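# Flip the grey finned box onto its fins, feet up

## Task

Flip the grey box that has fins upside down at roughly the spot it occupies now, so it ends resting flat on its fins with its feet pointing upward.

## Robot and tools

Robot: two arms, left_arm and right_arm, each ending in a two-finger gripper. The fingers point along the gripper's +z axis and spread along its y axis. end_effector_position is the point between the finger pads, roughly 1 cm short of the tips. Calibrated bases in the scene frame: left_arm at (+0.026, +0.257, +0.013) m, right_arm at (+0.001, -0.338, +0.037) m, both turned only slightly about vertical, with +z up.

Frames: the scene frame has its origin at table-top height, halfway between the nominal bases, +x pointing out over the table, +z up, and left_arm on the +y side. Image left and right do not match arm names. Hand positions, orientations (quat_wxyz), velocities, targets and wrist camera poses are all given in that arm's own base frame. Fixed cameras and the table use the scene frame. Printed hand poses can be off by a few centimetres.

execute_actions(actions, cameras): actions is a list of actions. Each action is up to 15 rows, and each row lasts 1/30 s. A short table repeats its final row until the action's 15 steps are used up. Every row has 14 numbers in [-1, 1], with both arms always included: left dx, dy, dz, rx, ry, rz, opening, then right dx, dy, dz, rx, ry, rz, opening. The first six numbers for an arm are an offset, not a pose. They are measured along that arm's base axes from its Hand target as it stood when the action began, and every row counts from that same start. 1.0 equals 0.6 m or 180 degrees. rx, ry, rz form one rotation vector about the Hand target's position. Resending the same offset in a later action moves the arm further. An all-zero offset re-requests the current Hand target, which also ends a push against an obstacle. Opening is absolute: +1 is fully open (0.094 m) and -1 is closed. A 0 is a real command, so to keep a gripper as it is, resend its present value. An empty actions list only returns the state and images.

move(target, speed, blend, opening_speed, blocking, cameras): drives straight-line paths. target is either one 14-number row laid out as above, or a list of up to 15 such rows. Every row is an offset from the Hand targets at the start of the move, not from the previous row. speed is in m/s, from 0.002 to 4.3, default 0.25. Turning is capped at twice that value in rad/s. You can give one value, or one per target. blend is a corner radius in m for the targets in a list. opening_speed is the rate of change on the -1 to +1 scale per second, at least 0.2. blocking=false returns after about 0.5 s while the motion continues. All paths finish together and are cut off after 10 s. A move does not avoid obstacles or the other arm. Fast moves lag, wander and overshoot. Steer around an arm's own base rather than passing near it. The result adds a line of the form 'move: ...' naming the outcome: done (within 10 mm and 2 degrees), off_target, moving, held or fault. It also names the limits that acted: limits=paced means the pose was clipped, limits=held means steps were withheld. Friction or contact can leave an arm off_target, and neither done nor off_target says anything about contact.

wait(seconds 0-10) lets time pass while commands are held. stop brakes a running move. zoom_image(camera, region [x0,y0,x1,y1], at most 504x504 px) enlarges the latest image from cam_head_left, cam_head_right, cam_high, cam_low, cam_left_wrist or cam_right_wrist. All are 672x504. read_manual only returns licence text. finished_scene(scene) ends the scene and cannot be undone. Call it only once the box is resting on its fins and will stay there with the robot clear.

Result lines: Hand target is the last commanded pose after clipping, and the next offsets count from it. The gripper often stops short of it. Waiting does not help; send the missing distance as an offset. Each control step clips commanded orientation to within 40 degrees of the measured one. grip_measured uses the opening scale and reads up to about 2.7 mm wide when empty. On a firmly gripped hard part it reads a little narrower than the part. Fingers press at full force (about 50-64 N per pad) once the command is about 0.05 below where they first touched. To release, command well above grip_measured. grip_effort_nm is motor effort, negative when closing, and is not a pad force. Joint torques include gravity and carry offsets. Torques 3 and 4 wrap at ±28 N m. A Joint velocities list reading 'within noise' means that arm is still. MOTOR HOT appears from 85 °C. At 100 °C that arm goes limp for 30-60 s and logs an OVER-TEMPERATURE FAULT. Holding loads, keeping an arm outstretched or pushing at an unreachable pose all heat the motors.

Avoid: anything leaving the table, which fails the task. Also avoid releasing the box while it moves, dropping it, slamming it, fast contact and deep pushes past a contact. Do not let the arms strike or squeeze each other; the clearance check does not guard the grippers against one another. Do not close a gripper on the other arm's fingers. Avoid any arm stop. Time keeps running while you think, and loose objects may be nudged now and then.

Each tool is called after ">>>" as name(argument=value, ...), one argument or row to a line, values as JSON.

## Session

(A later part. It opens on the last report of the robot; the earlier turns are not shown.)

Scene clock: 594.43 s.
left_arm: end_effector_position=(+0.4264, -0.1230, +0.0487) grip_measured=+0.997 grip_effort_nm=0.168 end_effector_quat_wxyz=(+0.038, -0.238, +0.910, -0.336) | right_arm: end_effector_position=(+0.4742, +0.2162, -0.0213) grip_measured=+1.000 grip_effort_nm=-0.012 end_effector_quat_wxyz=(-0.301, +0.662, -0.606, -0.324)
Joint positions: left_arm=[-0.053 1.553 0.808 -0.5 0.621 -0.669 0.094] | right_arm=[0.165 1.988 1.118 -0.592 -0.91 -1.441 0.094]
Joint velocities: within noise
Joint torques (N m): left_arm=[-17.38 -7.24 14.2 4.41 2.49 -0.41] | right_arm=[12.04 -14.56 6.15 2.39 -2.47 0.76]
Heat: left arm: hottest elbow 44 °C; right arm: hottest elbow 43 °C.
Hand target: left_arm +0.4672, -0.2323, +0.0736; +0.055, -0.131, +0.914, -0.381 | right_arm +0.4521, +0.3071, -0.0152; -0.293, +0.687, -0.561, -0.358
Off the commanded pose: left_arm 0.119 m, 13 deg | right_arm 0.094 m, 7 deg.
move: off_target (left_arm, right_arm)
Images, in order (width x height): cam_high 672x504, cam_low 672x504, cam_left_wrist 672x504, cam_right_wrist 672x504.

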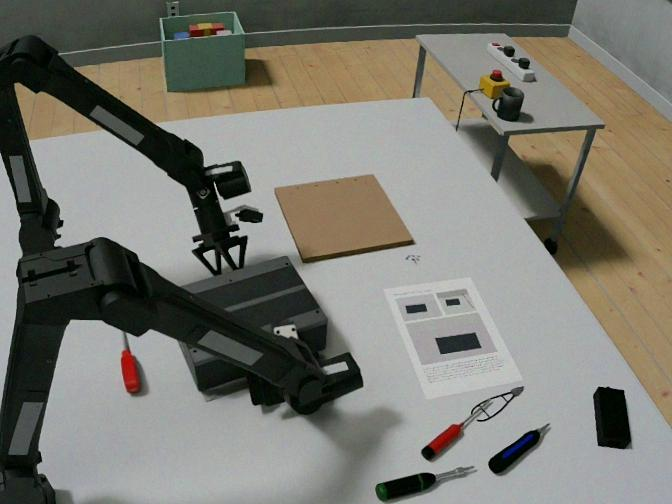

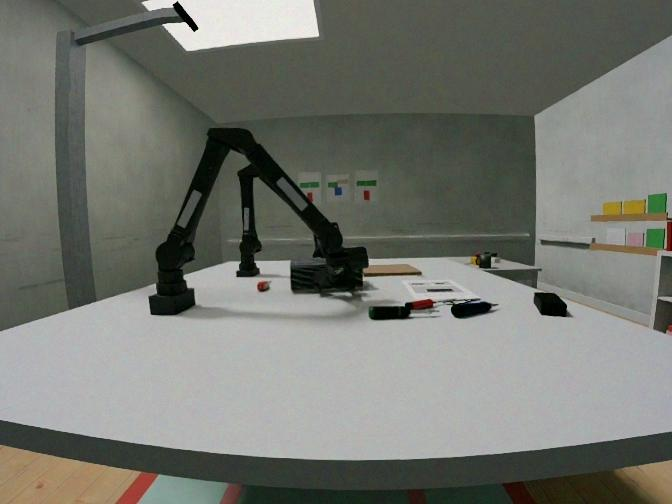

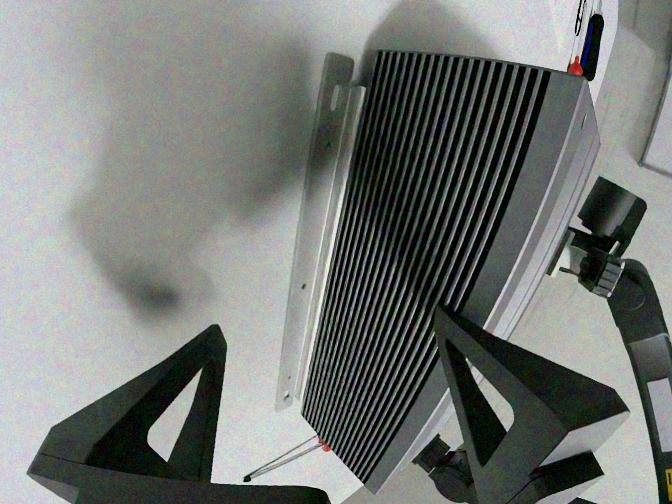

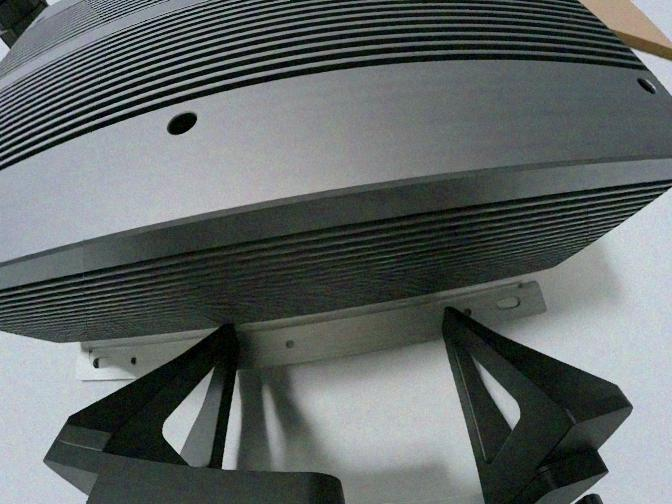

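>>> move(
  target=[0.01,-0.03,0.25,0,0,0,1,-0.006,0.03,0,0,0,0,1],
  speed=0.08,
  cameras=["cam_high","cam_low","cam_left_wrist","cam_right_wrist"],
)

Scene clock: 601.50 s.
left_arm: end_effector_position=(+0.4570, -0.1917, +0.1642) grip_measured=+1.000 grip_effort_nm=-0.090 end_effector_quat_wxyz=(+0.035, -0.185, +0.926, -0.326) | right_arm: end_effector_position=(+0.4701, +0.2436, -0.0211) grip_measured=+1.000 grip_effort_nm=-0.012 end_effector_quat_wxyz=(-0.300, +0.662, -0.607, -0.322)
Joint positions: left_arm=[-0.208 1.479 1.087 -0.81 0.571 -0.712 0.094] | right_arm=[0.222 1.981 1.104 -0.511 -0.898 -1.348 0.094]
Joint velocities: within noise
Joint torques (N m): left_arm=[-7.65 -12.4 15.87 1.78 3.3 -0.36] | right_arm=[11.22 -13.92 6.97 1.81 -2.59 0.48]
Heat: left arm: hottest elbow 47 °C; right arm: hottest elbow 42 °C.
Hand target: left_arm +0.4732, -0.2502, +0.2237; +0.055, -0.131, +0.914, -0.381 | right_arm +0.4485, +0.3252, -0.0152; -0.293, +0.687, -0.561, -0.358
Off the commanded pose: left_arm 0.085 m, 9 deg | right_arm 0.085 m, 7 deg.
move: off_target (left_arm, right_arm)
Images, in order (width x height): cam_high 672x504, cam_low 672x504, cam_left_wrist 672x504, cam_right_wrist 672x504.

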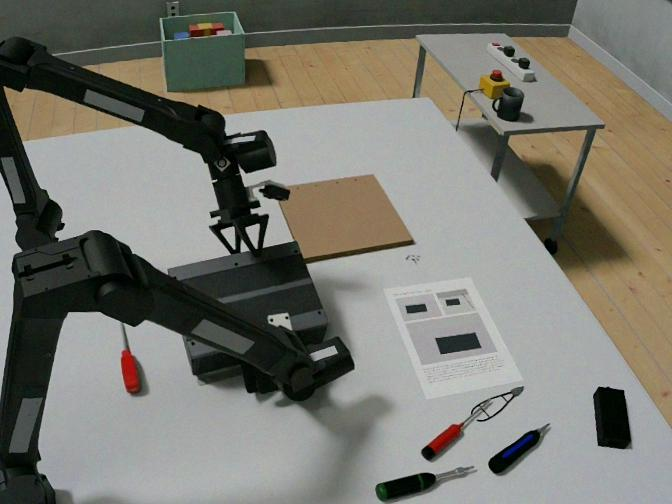

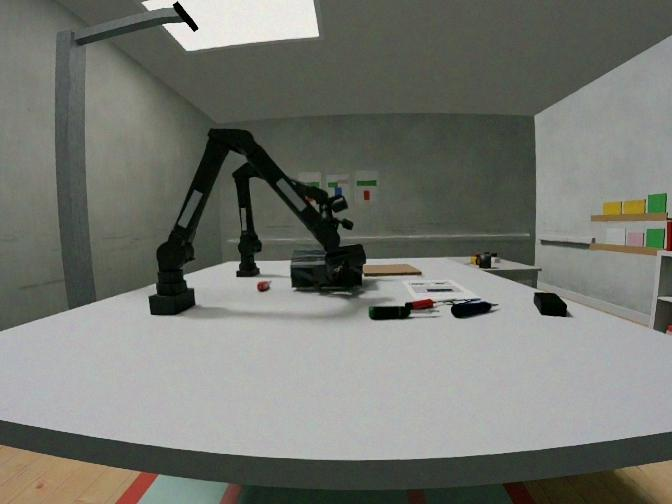

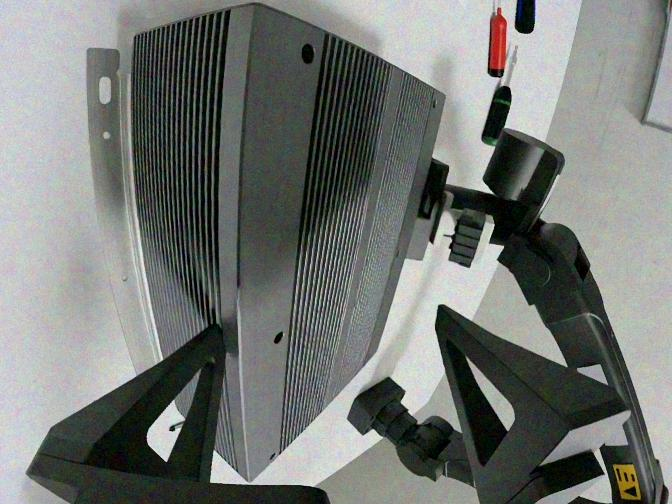

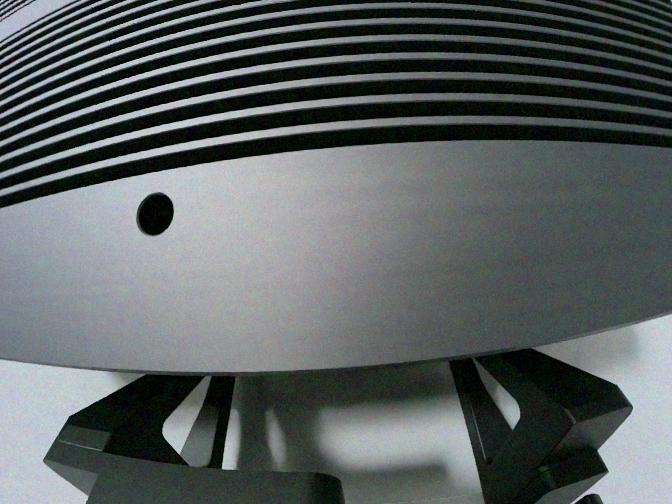

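>>> zoom_image(
  camera="cam_high",
  region=[150, 200, 350, 410],
)

>>> zoom_image(
  camera="cam_low",
  region=[280, 230, 380, 305],
)

>>> zoom_image(
  camera="cam_left_wrist",
  region=[60, 0, 460, 500],
)

Scaled by 2.400.

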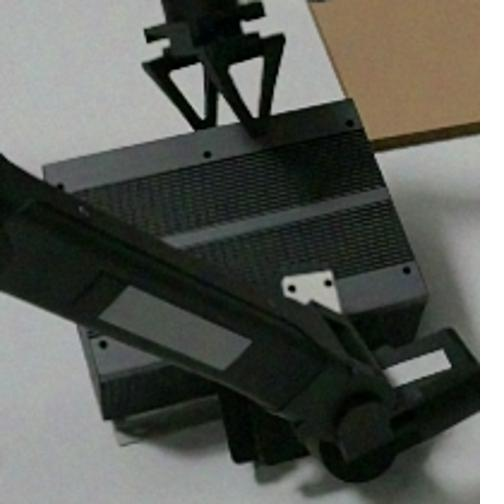

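Scaled by 5.040.

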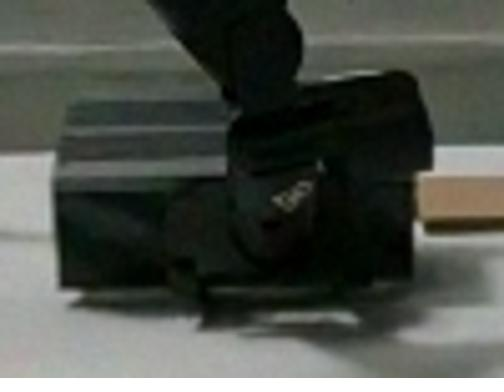

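Scaled by 1.008 from the camera's 672x504 image, which has a finer 960x720 frame.

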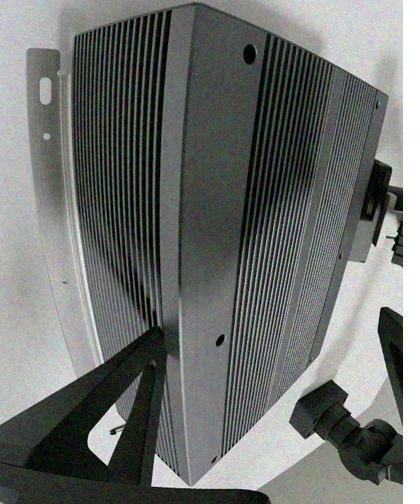

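>>> move(
  target=[0.033,-0.112,0.07,0.1,0.029,0,1,0.006,-0.05,0,0,0,0,1],
  speed=0.08,
  cameras=["cam_high","cam_low","cam_left_wrist","cam_right_wrist"],
)

Scene clock: 638.33 s.
left_arm: end_effector_position=(+0.4624, -0.2521, +0.2050) grip_measured=+1.000 grip_effort_nm=-0.090 end_effector_quat_wxyz=(-0.021, -0.177, +0.971, -0.161) | right_arm: end_effector_position=(+0.4657, +0.2437, -0.0215) grip_measured=+1.000 grip_effort_nm=-0.007 end_effector_quat_wxyz=(-0.302, +0.661, -0.598, -0.336)
Joint positions: left_arm=[-0.405 1.631 1.465 -1.256 0.291 -0.788 0.094] | right_arm=[0.218 1.99 1.106 -0.532 -0.93 -1.376 0.094]
Joint velocities: within noise
Joint torques (N m): left_arm=[-6.71 -13.86 18.82 2.95 2.05 -0.39] | right_arm=[6.3 -14.62 7.41 0.16 -1.66 -0.02]
Heat: left arm: hottest elbow 59 °C; right arm: hottest elbow 40 °C.
Hand target: left_arm +0.4929, -0.3174, +0.2656; +0.033, -0.138, +0.964, -0.227 | right_arm +0.4522, +0.2951, -0.0151; -0.294, +0.687, -0.561, -0.357
Off the commanded pose: left_arm 0.094 m, 11 deg | right_arm 0.054 m, 6 deg.
move: off_target (left_arm, right_arm)
Images, in order (width x height): cam_high 672x504, cam_low 672x504, cam_left_wrist 672x504, cam_right_wrist 672x504.

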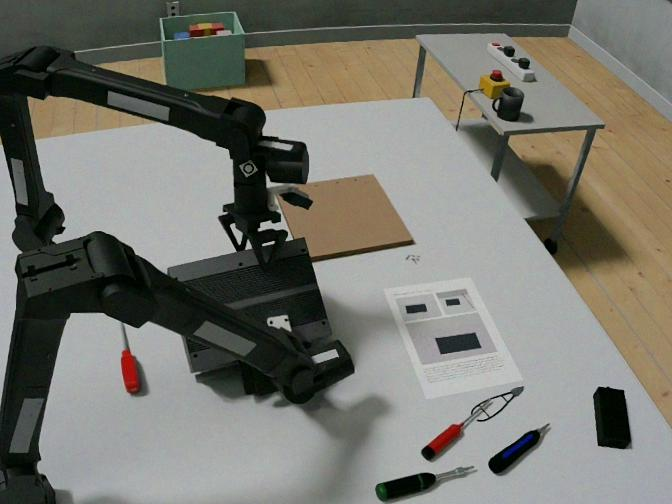

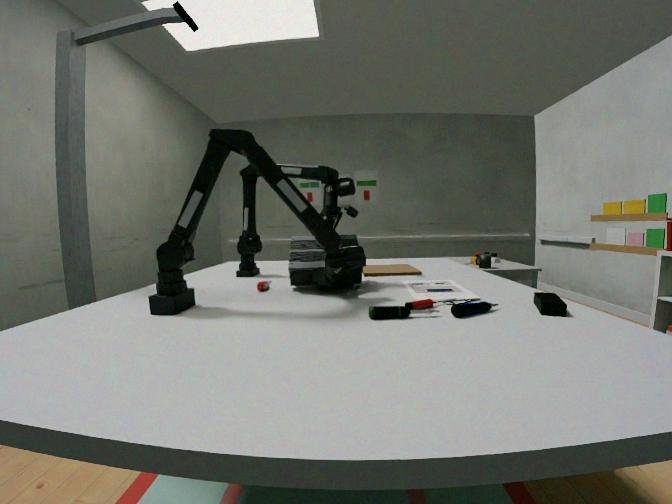

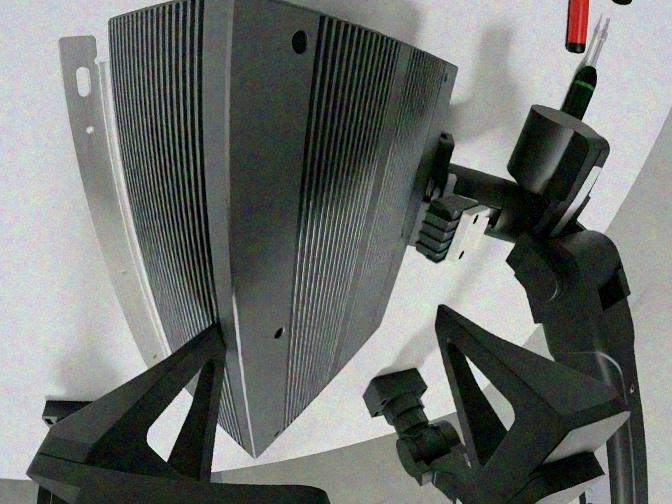

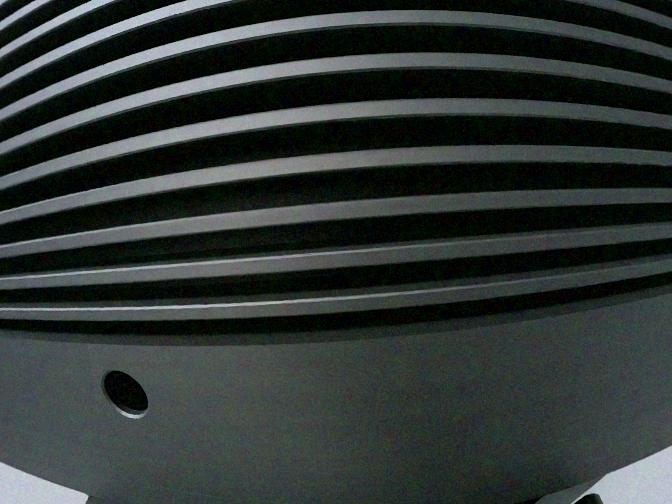

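>>> move(
  target=[
    [0,0,0,0,0,0,1,0.033,-0.28,0.02,0,0,0,1],
    [0,0,0,0,0,0,1,0.033,-0.23,0.217,0.19,0.039,0,1],
  ],
  speed=[0.12,0.15],
  blend=[0.03,0],
)

Scene clock: 661.73 s.
left_arm: end_effector_position=(+0.4660, -0.2922, +0.2297) grip_measured=+1.000 grip_effort_nm=-0.090 end_effector_quat_wxyz=(-0.006, -0.154, +0.969, -0.192) | right_arm: end_effector_position=(+0.4710, +0.1604, +0.1066) grip_measured=+1.000 grip_effort_nm=-0.012 end_effector_quat_wxyz=(-0.454, +0.529, -0.523, -0.490)
Joint positions: left_arm=[-0.461 1.64 1.528 -1.238 0.319 -0.812 0.094] | right_arm=[-0.021 1.99 1.24 -1.369 -1.445 -2.09 0.094]
Joint velocities: within noise
Joint torques (N m): left_arm=[-2.02 -13.1 15.97 2.33 0.65 -0.19] | right_arm=[-1.49 -16.56 4.97 -0.53 -0.81 -0.08]
Heat: left arm: hottest elbow 65 °C; right arm: hottest elbow 41 °C.
Hand target: left_arm +0.4930, -0.3174, +0.2656; +0.033, -0.138, +0.964, -0.227 | right_arm +0.4719, +0.1571, +0.1150; -0.448, +0.547, -0.448, -0.547
Off the commanded pose: left_arm 0.052 m, 6 deg | right_arm 0.009 m, 11 deg.
joint sent to its limit (right arm) — joint 6 (wrist roll), lower limit. The joint targets are off in orientation, not in position.
move: off_target (left_arm, right_arm)

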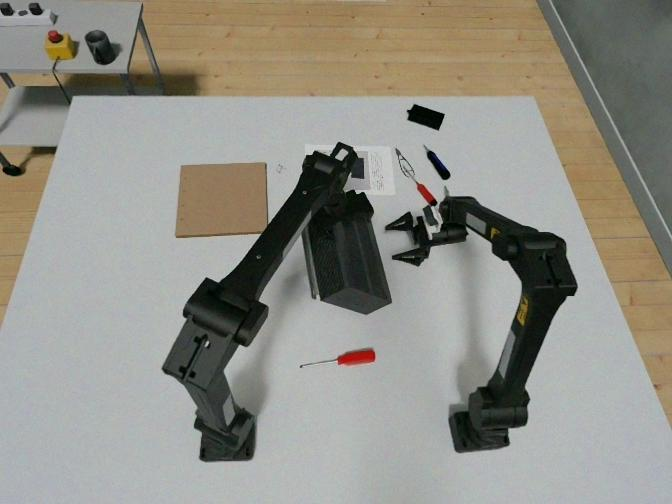

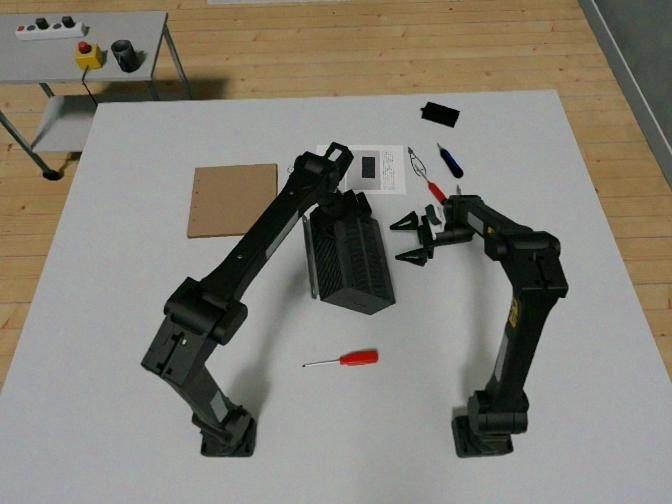

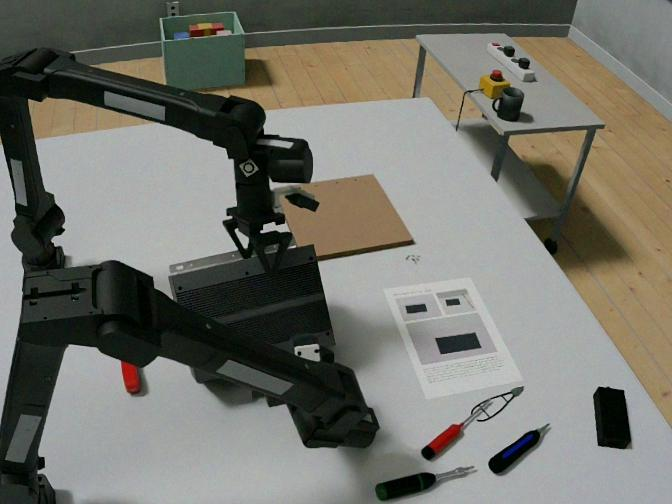

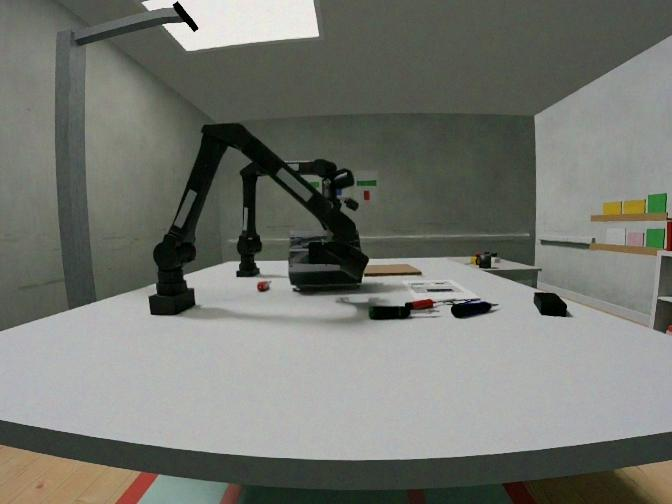

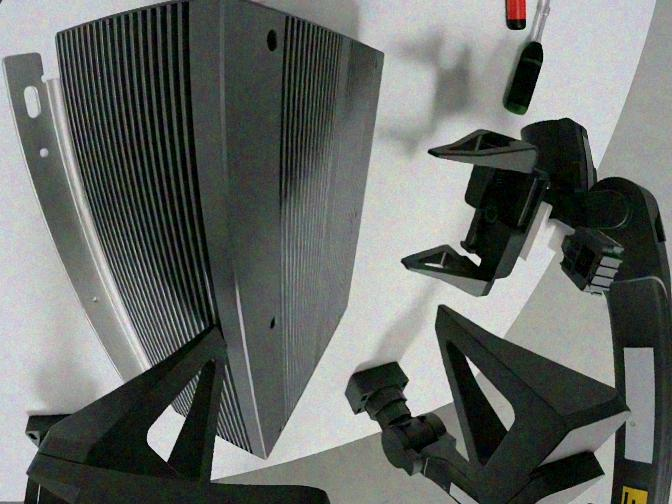

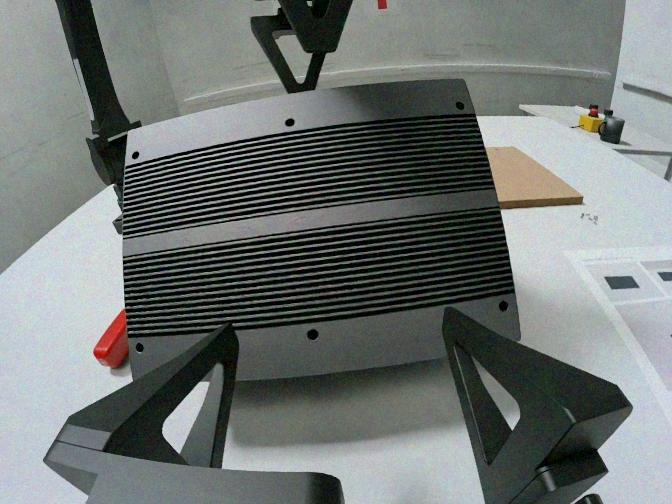

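>>> move(
  target=[0.003,-0.155,-0.03,0,0,0,1,0,0,0.01,0,0,0,1],
  speed=0.05,
  cameras=["cam_head_left","cam_high","cam_low","cam_left_wrist","cam_right_wrist"],
)

Scene clock: 681.17 s.
left_arm: end_effector_position=(+0.4825, -0.3964, +0.2439) grip_measured=+1.000 grip_effort_nm=-0.090 end_effector_quat_wxyz=(+0.025, -0.137, +0.966, -0.219) | right_arm: end_effector_position=(+0.4705, +0.1604, +0.1118) grip_measured=+1.000 grip_effort_nm=-0.007 end_effector_quat_wxyz=(-0.454, +0.529, -0.523, -0.490)
Joint positions: left_arm=[-0.61 1.76 1.705 -1.168 0.282 -0.942 0.094] | right_arm=[-0.021 1.98 1.24 -1.379 -1.446 -2.091 0.094]
Joint velocities: within noise
Joint torques (N m): left_arm=[-1.26 -13.74 12.74 1.69 0.07 -0.31] | right_arm=[-1.73 -16.38 5.39 -0.62 -0.85 -0.12]
Heat: left arm: hottest elbow 61 °C; right arm: hottest elbow 39 °C.
Hand target: left_arm +0.4947, -0.4104, +0.2477; +0.033, -0.138, +0.964, -0.227 | right_arm +0.4719, +0.1571, +0.1211; -0.448, +0.547, -0.448, -0.547
Off the commanded pose: left_arm 0.019 m, 1 deg | right_arm 0.010 m, 11 deg.
joint sent to its limit (right arm) — joint 6 (wrist roll), lower limit. The joint targets are off in orientation, not in position.
move: off_target (left_arm, right_arm)
Images, in order (width x height): cam_head_left 672x504, cam_high 672x504, cam_low 672x504, cam_left_wrist 672x504, cam_right_wrist 672x504.

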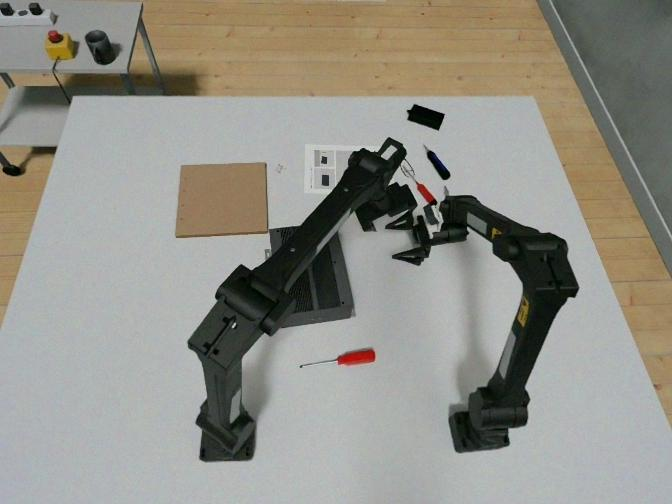

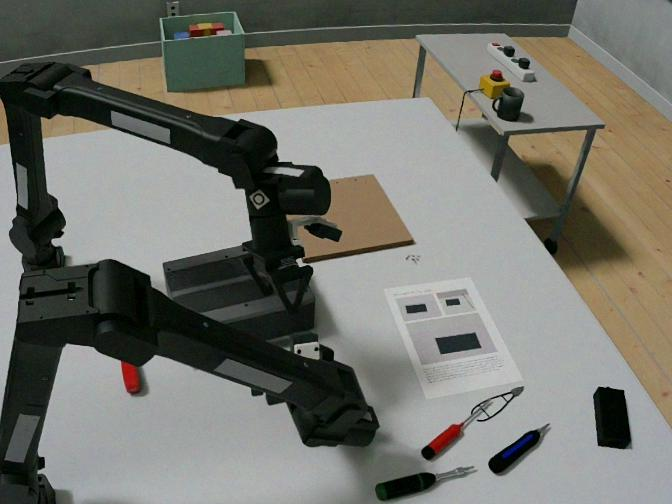

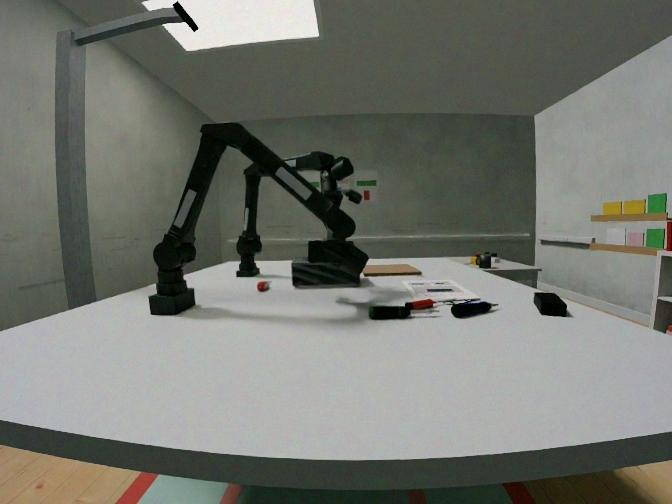

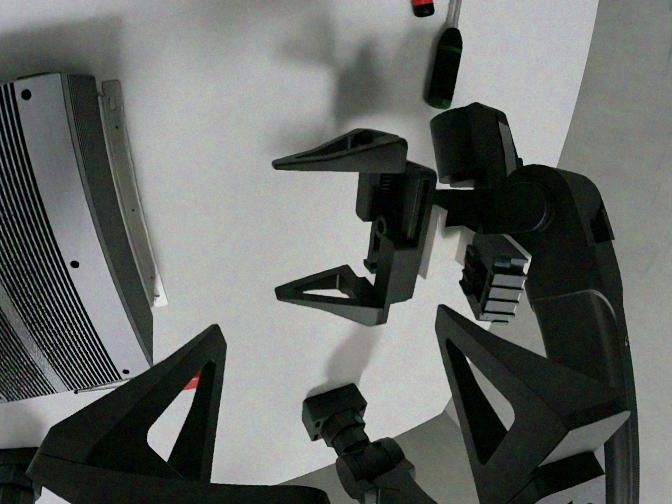

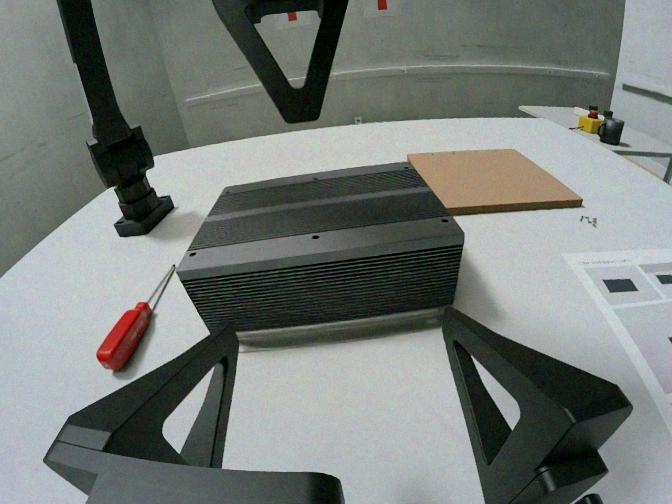

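>>> move(
  target=[
    [-0.05,0.3,0.05,-0.05,-0.015,0,1,0,-0.05,0.0,-0.1,-0.02,0,1],
    [-0.14,0.72,0,-0.1,-0.029,0,1,0,0.04,-0.15,-0.19,-0.039,0,1],
    [-0.14,0.72,-0.33,-0.1,-0.029,0,1,0,0.04,-0.225,-0.19,-0.039,0,1],
  ],
  blend=[0.05,0.03,0],
  speed=0.3,
  cameras=["cam_head_left","cam_left_wrist","cam_right_wrist"],
)

Scene clock: 702.67 s.
left_arm: end_effector_position=(+0.4087, +0.0192, +0.0564) grip_measured=+1.000 grip_effort_nm=-0.085 end_effector_quat_wxyz=(+0.056, -0.131, +0.914, -0.379) | right_arm: end_effector_position=(+0.4731, +0.1757, -0.0090) grip_measured=+1.000 grip_effort_nm=-0.012 end_effector_quat_wxyz=(-0.298, +0.685, -0.561, -0.355)
Joint positions: left_arm=[0.35 1.639 0.919 -0.912 0.785 0.091 0.094] | right_arm=[0.075 2.03 1.214 -0.915 -0.956 -1.777 0.094]
Joint velocities: within noise
Joint torques (N m): left_arm=[-0.26 -9.11 6.68 0.87 0.69 -0.05] | right_arm=[0.03 -15.09 5.11 0.49 -0.52 -0.02]
Heat: left arm: hottest elbow 61 °C; right arm: hottest elbow 38 °C.
Hand target: left_arm +0.4106, +0.0214, +0.0496; +0.055, -0.131, +0.914, -0.381 | right_arm +0.4720, +0.1812, -0.0140; -0.293, +0.687, -0.561, -0.358
Off the commanded pose: left_arm 0.007 m, 0 deg | right_arm 0.007 m, 1 deg.
move: done
Images, in order (width x height): cam_head_left 672x504, cam_left_wrist 672x504, cam_right_wrist 672x504.

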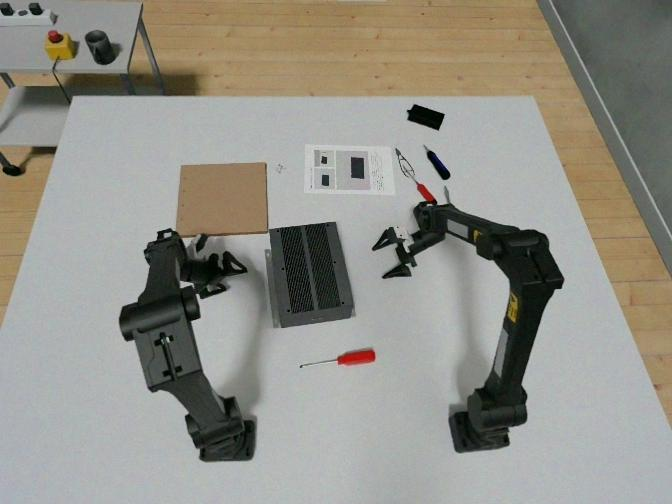

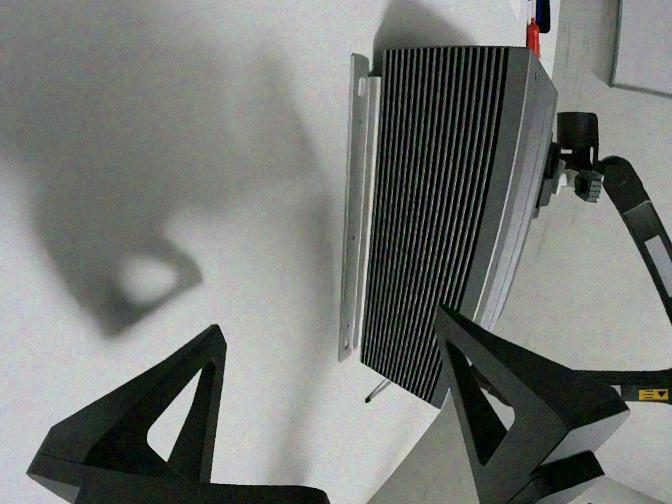

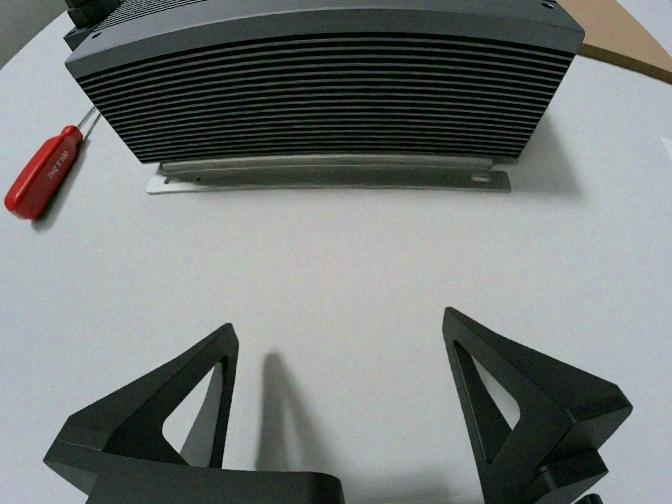

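>>> move(
  target=[0.053,-0.05,-0.02,0,0,-0.022,1,-0.02,0.1,0,0,0,0,1],
  speed=0.08,
  cameras=["cam_left_wrist","cam_right_wrist"],
)

Scene clock: 719.43 s.
left_arm: end_effector_position=(+0.4275, -0.0087, +0.0392) grip_measured=+1.000 grip_effort_nm=-0.085 end_effector_quat_wxyz=(+0.038, -0.100, +0.918, -0.382) | right_arm: end_effector_position=(+0.4584, +0.2352, -0.0222) grip_measured=+1.000 grip_effort_nm=-0.012 end_effector_quat_wxyz=(-0.288, +0.683, -0.566, -0.362)
Joint positions: left_arm=[0.269 1.714 0.961 -0.878 0.787 0.077 0.094] | right_arm=[0.198 2.027 1.164 -0.72 -0.961 -1.565 0.094]
Joint velocities: within noise
Joint torques (N m): left_arm=[-1.44 -9.58 8.92 0.91 0.67 -0.29] | right_arm=[0.03 -17.44 5.01 0.84 -0.77 0.07]
Heat: left arm: hottest elbow 55 °C; right arm: hottest elbow 37 °C.
Hand target: left_arm +0.4423, -0.0085, +0.0375; +0.042, -0.100, +0.918, -0.383 | right_arm +0.4600, +0.2412, -0.0138; -0.294, +0.687, -0.561, -0.358
Off the commanded pose: left_arm 0.015 m, 0 deg | right_arm 0.010 m, 1 deg.
move: off_target (left_arm)
Images, in order (width x height): cam_left_wrist 672x504, cam_right_wrist 672x504.

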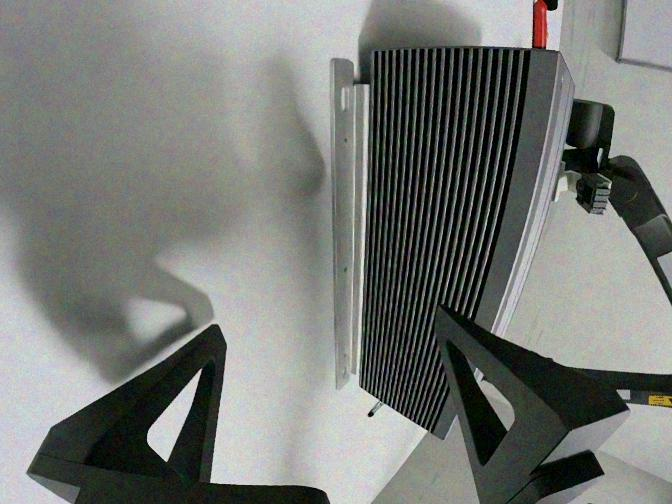

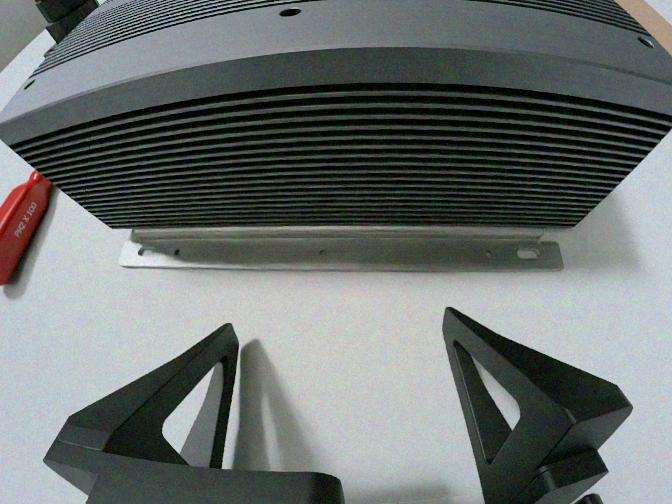

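>>> move(
  target=[
    [0.033,-0.07,0.015,0,0,0,1,-0.013,0.06,0,0,0,0,1],
    [0.08,-0.285,0.06,0,0,0,1,-0.043,0.22,0,0,0,0,1],
  ],
  speed=0.07,
  cameras=["cam_left_wrist","cam_right_wrist"],
)

Scene clock: 727.67 s.
left_arm: end_effector_position=(+0.4760, -0.0540, +0.0483) grip_measured=+0.999 grip_effort_nm=0.105 end_effector_quat_wxyz=(+0.049, -0.219, +0.914, -0.338) | right_arm: end_effector_position=(+0.4614, +0.2807, -0.0193) grip_measured=+1.000 grip_effort_nm=-0.017 end_effector_quat_wxyz=(-0.292, +0.638, -0.630, -0.332)
Joint positions: left_arm=[0.112 1.68 0.976 -0.649 0.667 -0.434 0.094] | right_arm=[0.299 1.969 1.079 -0.392 -0.883 -1.147 0.094]
Joint velocities: within noise
Joint torques (N m): left_arm=[-19.02 -12.92 9.36 2.47 3.75 -0.09] | right_arm=[12.45 -12.98 7.65 2.85 -2.24 0.07]
Heat: left arm: hottest elbow 54 °C; right arm: hottest elbow 37 °C.
Hand target: left_arm +0.4904, -0.1795, +0.0736; +0.042, -0.099, +0.918, -0.382 | right_arm +0.4342, +0.3732, -0.0139; -0.294, +0.687, -0.561, -0.358
Off the commanded pose: left_arm 0.129 m, 15 deg | right_arm 0.097 m, 10 deg.
move: off_target (left_arm, right_arm)
Images, in order (width x height): cam_left_wrist 672x504, cam_right_wrist 672x504.

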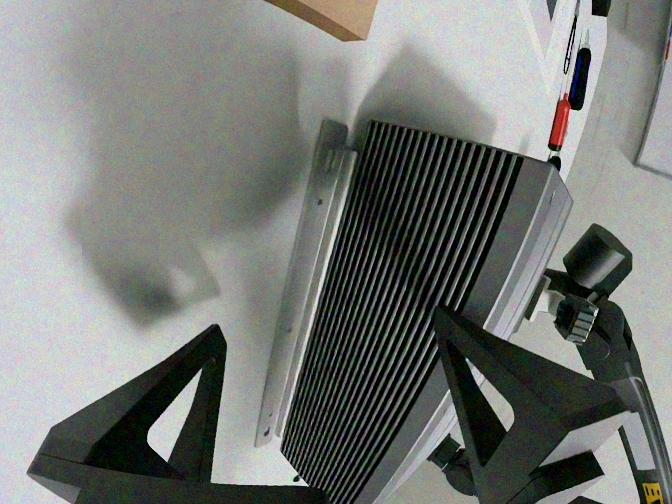

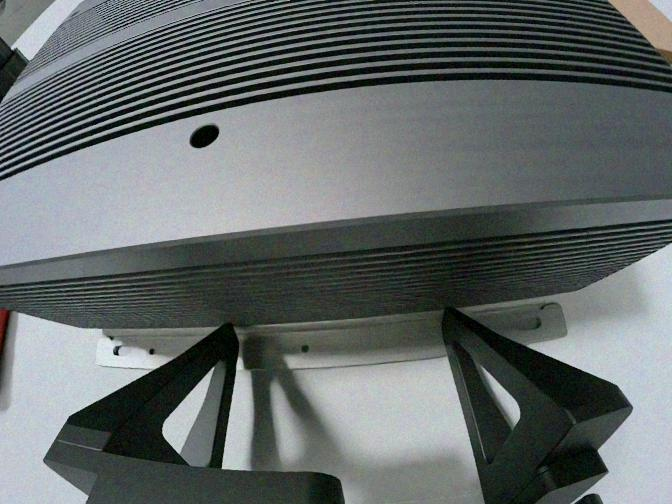

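>>> move(
  target=[0.01,-0.03,0.25,0,0,0,1,-0.006,0.03,0,0,0,0,1],
  speed=0.08,
  cameras=["cam_high","cam_left_wrist","cam_right_wrist"],
)

Scene clock: 735.20 s.
left_arm: end_effector_position=(+0.4825, -0.1349, +0.1674) grip_measured=+1.000 grip_effort_nm=-0.085 end_effector_quat_wxyz=(+0.022, -0.154, +0.928, -0.338) | right_arm: end_effector_position=(+0.4554, +0.3018, -0.0199) grip_measured=+1.000 grip_effort_nm=-0.012 end_effector_quat_wxyz=(-0.298, +0.649, -0.620, -0.324)
Joint positions: left_arm=[-0.061 1.558 1.188 -0.967 0.656 -0.47 0.094] | right_arm=[0.345 1.966 1.068 -0.331 -0.863 -1.113 0.094]
Joint velocities: within noise
Joint torques (N m): left_arm=[-8.88 -14.27 14.65 1.02 3.34 -0.47] | right_arm=[11.52 -12.57 8.95 2.1 -2.39 0.24]
Heat: left arm: hottest elbow 53 °C; right arm: hottest elbow 38 °C.
Hand target: left_arm +0.4964, -0.1974, +0.2236; +0.042, -0.099, +0.918, -0.382 | right_arm +0.4306, +0.3912, -0.0139; -0.294, +0.687, -0.561, -0.358
Off the commanded pose: left_arm 0.085 m, 9 deg | right_arm 0.093 m, 9 deg.
move: off_target (left_arm, right_arm)
Images, in order (width x height): cam_high 672x504, cam_left_wrist 672x504, cam_right_wrist 672x504.

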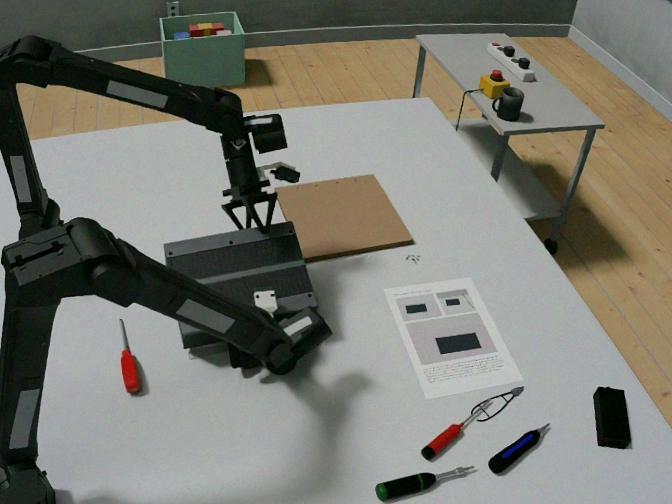

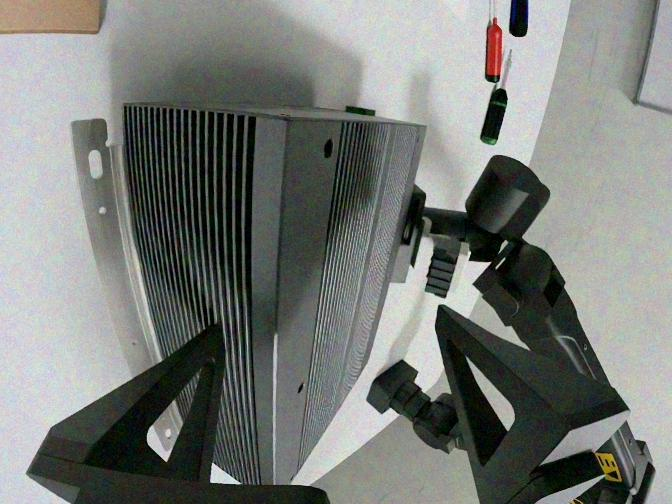

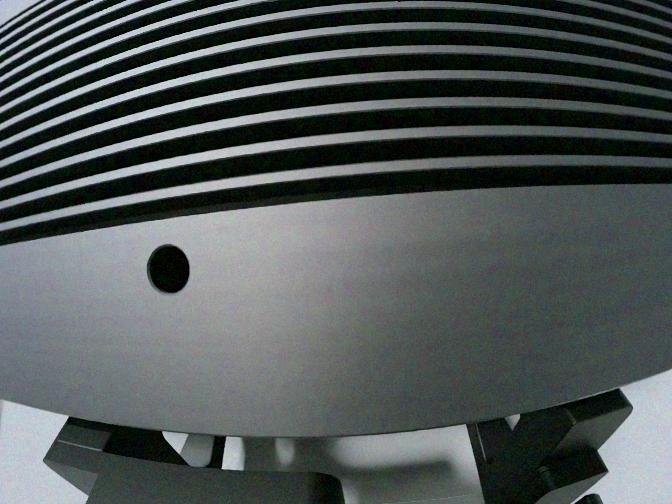

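>>> move(
  target=[0.033,-0.112,0.05,0.1,0.029,0,1,0.006,-0.05,0,0,0,0,1],
  speed=0.08,
  cameras=[],
)

>>> move(
  target=[
    [0,0,0,0,0,0,1,0.02,-0.28,0.02,0,0,0,1],
    [0,0,0,0,0,0,1,0.02,-0.24,0.217,0.12,0.025,0,1],
  ],
  speed=[0.12,0.15],
  blend=[0.03,0],
  cameras=["cam_high","cam_head_left","cam_left_wrist","cam_right_wrist"],
)

Scene clock: 745.00 s.
left_arm: end_effector_position=(+0.4952, -0.1997, +0.2186) grip_measured=+1.000 grip_effort_nm=-0.090 end_effector_quat_wxyz=(-0.014, -0.151, +0.972, -0.182) | right_arm: end_effector_position=(+0.4513, +0.3001, -0.0222) grip_measured=+1.000 grip_effort_nm=-0.007 end_effector_quat_wxyz=(-0.294, +0.644, -0.618, -0.342)
Joint positions: left_arm=[-0.274 1.654 1.523 -1.308 0.343 -0.604 0.094] | right_arm=[0.337 1.978 1.07 -0.348 -0.897 -1.122 0.094]
Joint velocities: within noise
Joint torques (N m): left_arm=[-7.94 -12.75 16.27 2.37 2.53 -0.41] | right_arm=[8.06 -13.68 8.31 0.76 -1.65 -0.4]
Heat: left arm: hottest elbow 56 °C; right arm: hottest elbow 38 °C.
Hand target: left_arm +0.5162, -0.2646, +0.2535; +0.015, -0.109, +0.967, -0.229 | right_arm +0.4342, +0.3612, -0.0139; -0.294, +0.687, -0.561, -0.358
Off the commanded pose: left_arm 0.077 m, 8 deg | right_arm 0.064 m, 8 deg.
move: off_target (left_arm, right_arm)
No camera images: "cameras" was empty.

Scene clock: 748.70 s.
left_arm: end_effector_position=(+0.5002, -0.2560, +0.2495) grip_measured=+1.000 grip_effort_nm=-0.085 end_effector_quat_wxyz=(+0.006, -0.108, +0.969, -0.224) | right_arm: end_effector_position=(+0.4315, +0.2203, +0.1043) grip_measured=+1.000 grip_effort_nm=-0.007 end_effector_quat_wxyz=(-0.380, +0.600, -0.502, -0.494)
Joint positions: left_arm=[-0.354 1.665 1.599 -1.28 0.395 -0.621 0.094] | right_arm=[0.122 1.916 1.192 -1.245 -1.327 -1.939 0.094]
Joint velocities: within noise
Joint torques (N m): left_arm=[-1.2 -12.16 12.49 1.44 0.29 -0.29] | right_arm=[-1.2 -15.09 7.97 -0.51 -0.82 -0.16]
Heat: left arm: hottest elbow 56 °C; right arm: hottest elbow 39 °C.
Hand target: left_arm +0.5161, -0.2647, +0.2537; +0.015, -0.109, +0.967, -0.229 | right_arm +0.4462, +0.2171, +0.1163; -0.395, +0.605, -0.495, -0.483
Off the commanded pose: left_arm 0.019 m, 1 deg | right_arm 0.019 m, 2 deg.
move: off_target (left_arm, right_arm)
Images, in order (width x height): cam_head_left 672x504, cam_high 672x504, cam_left_wrist 672x504, cam_right_wrist 672x504.

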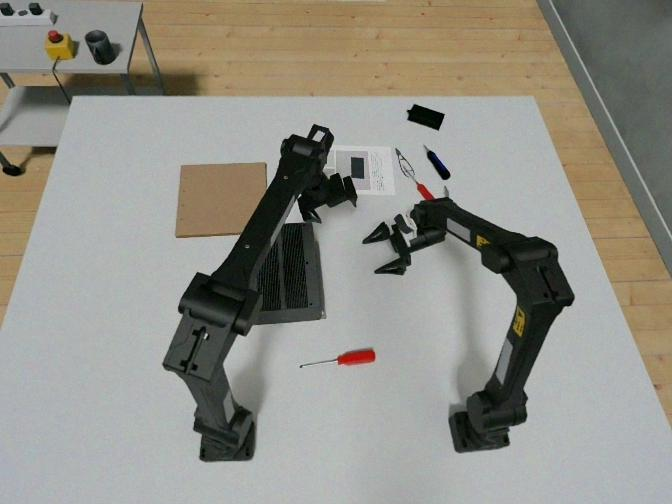

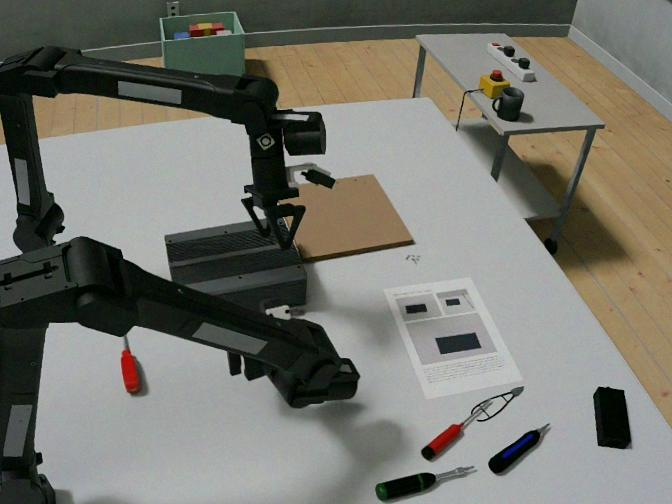

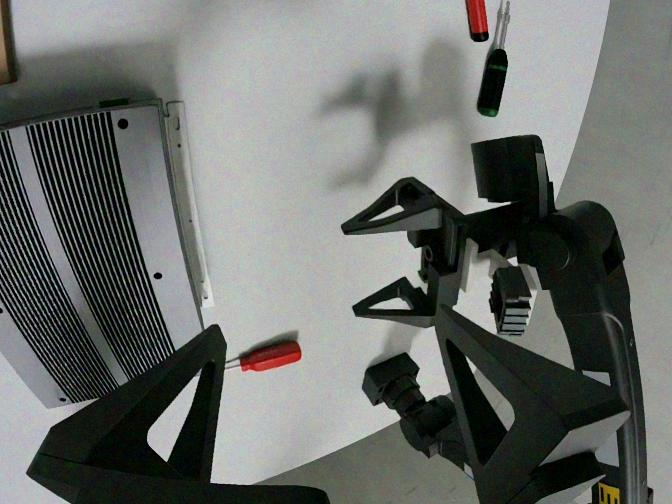

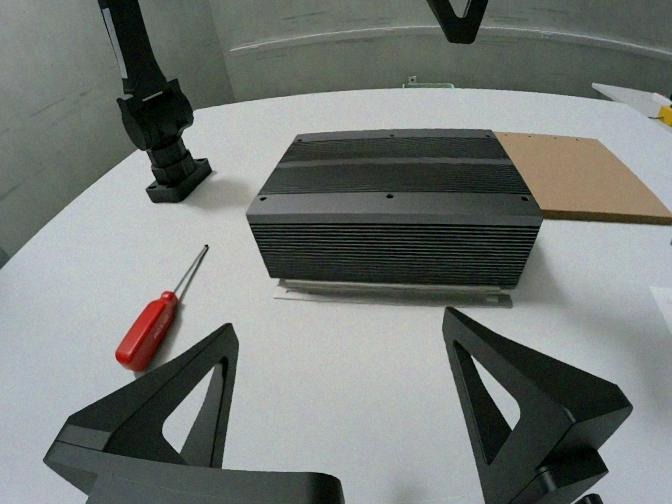

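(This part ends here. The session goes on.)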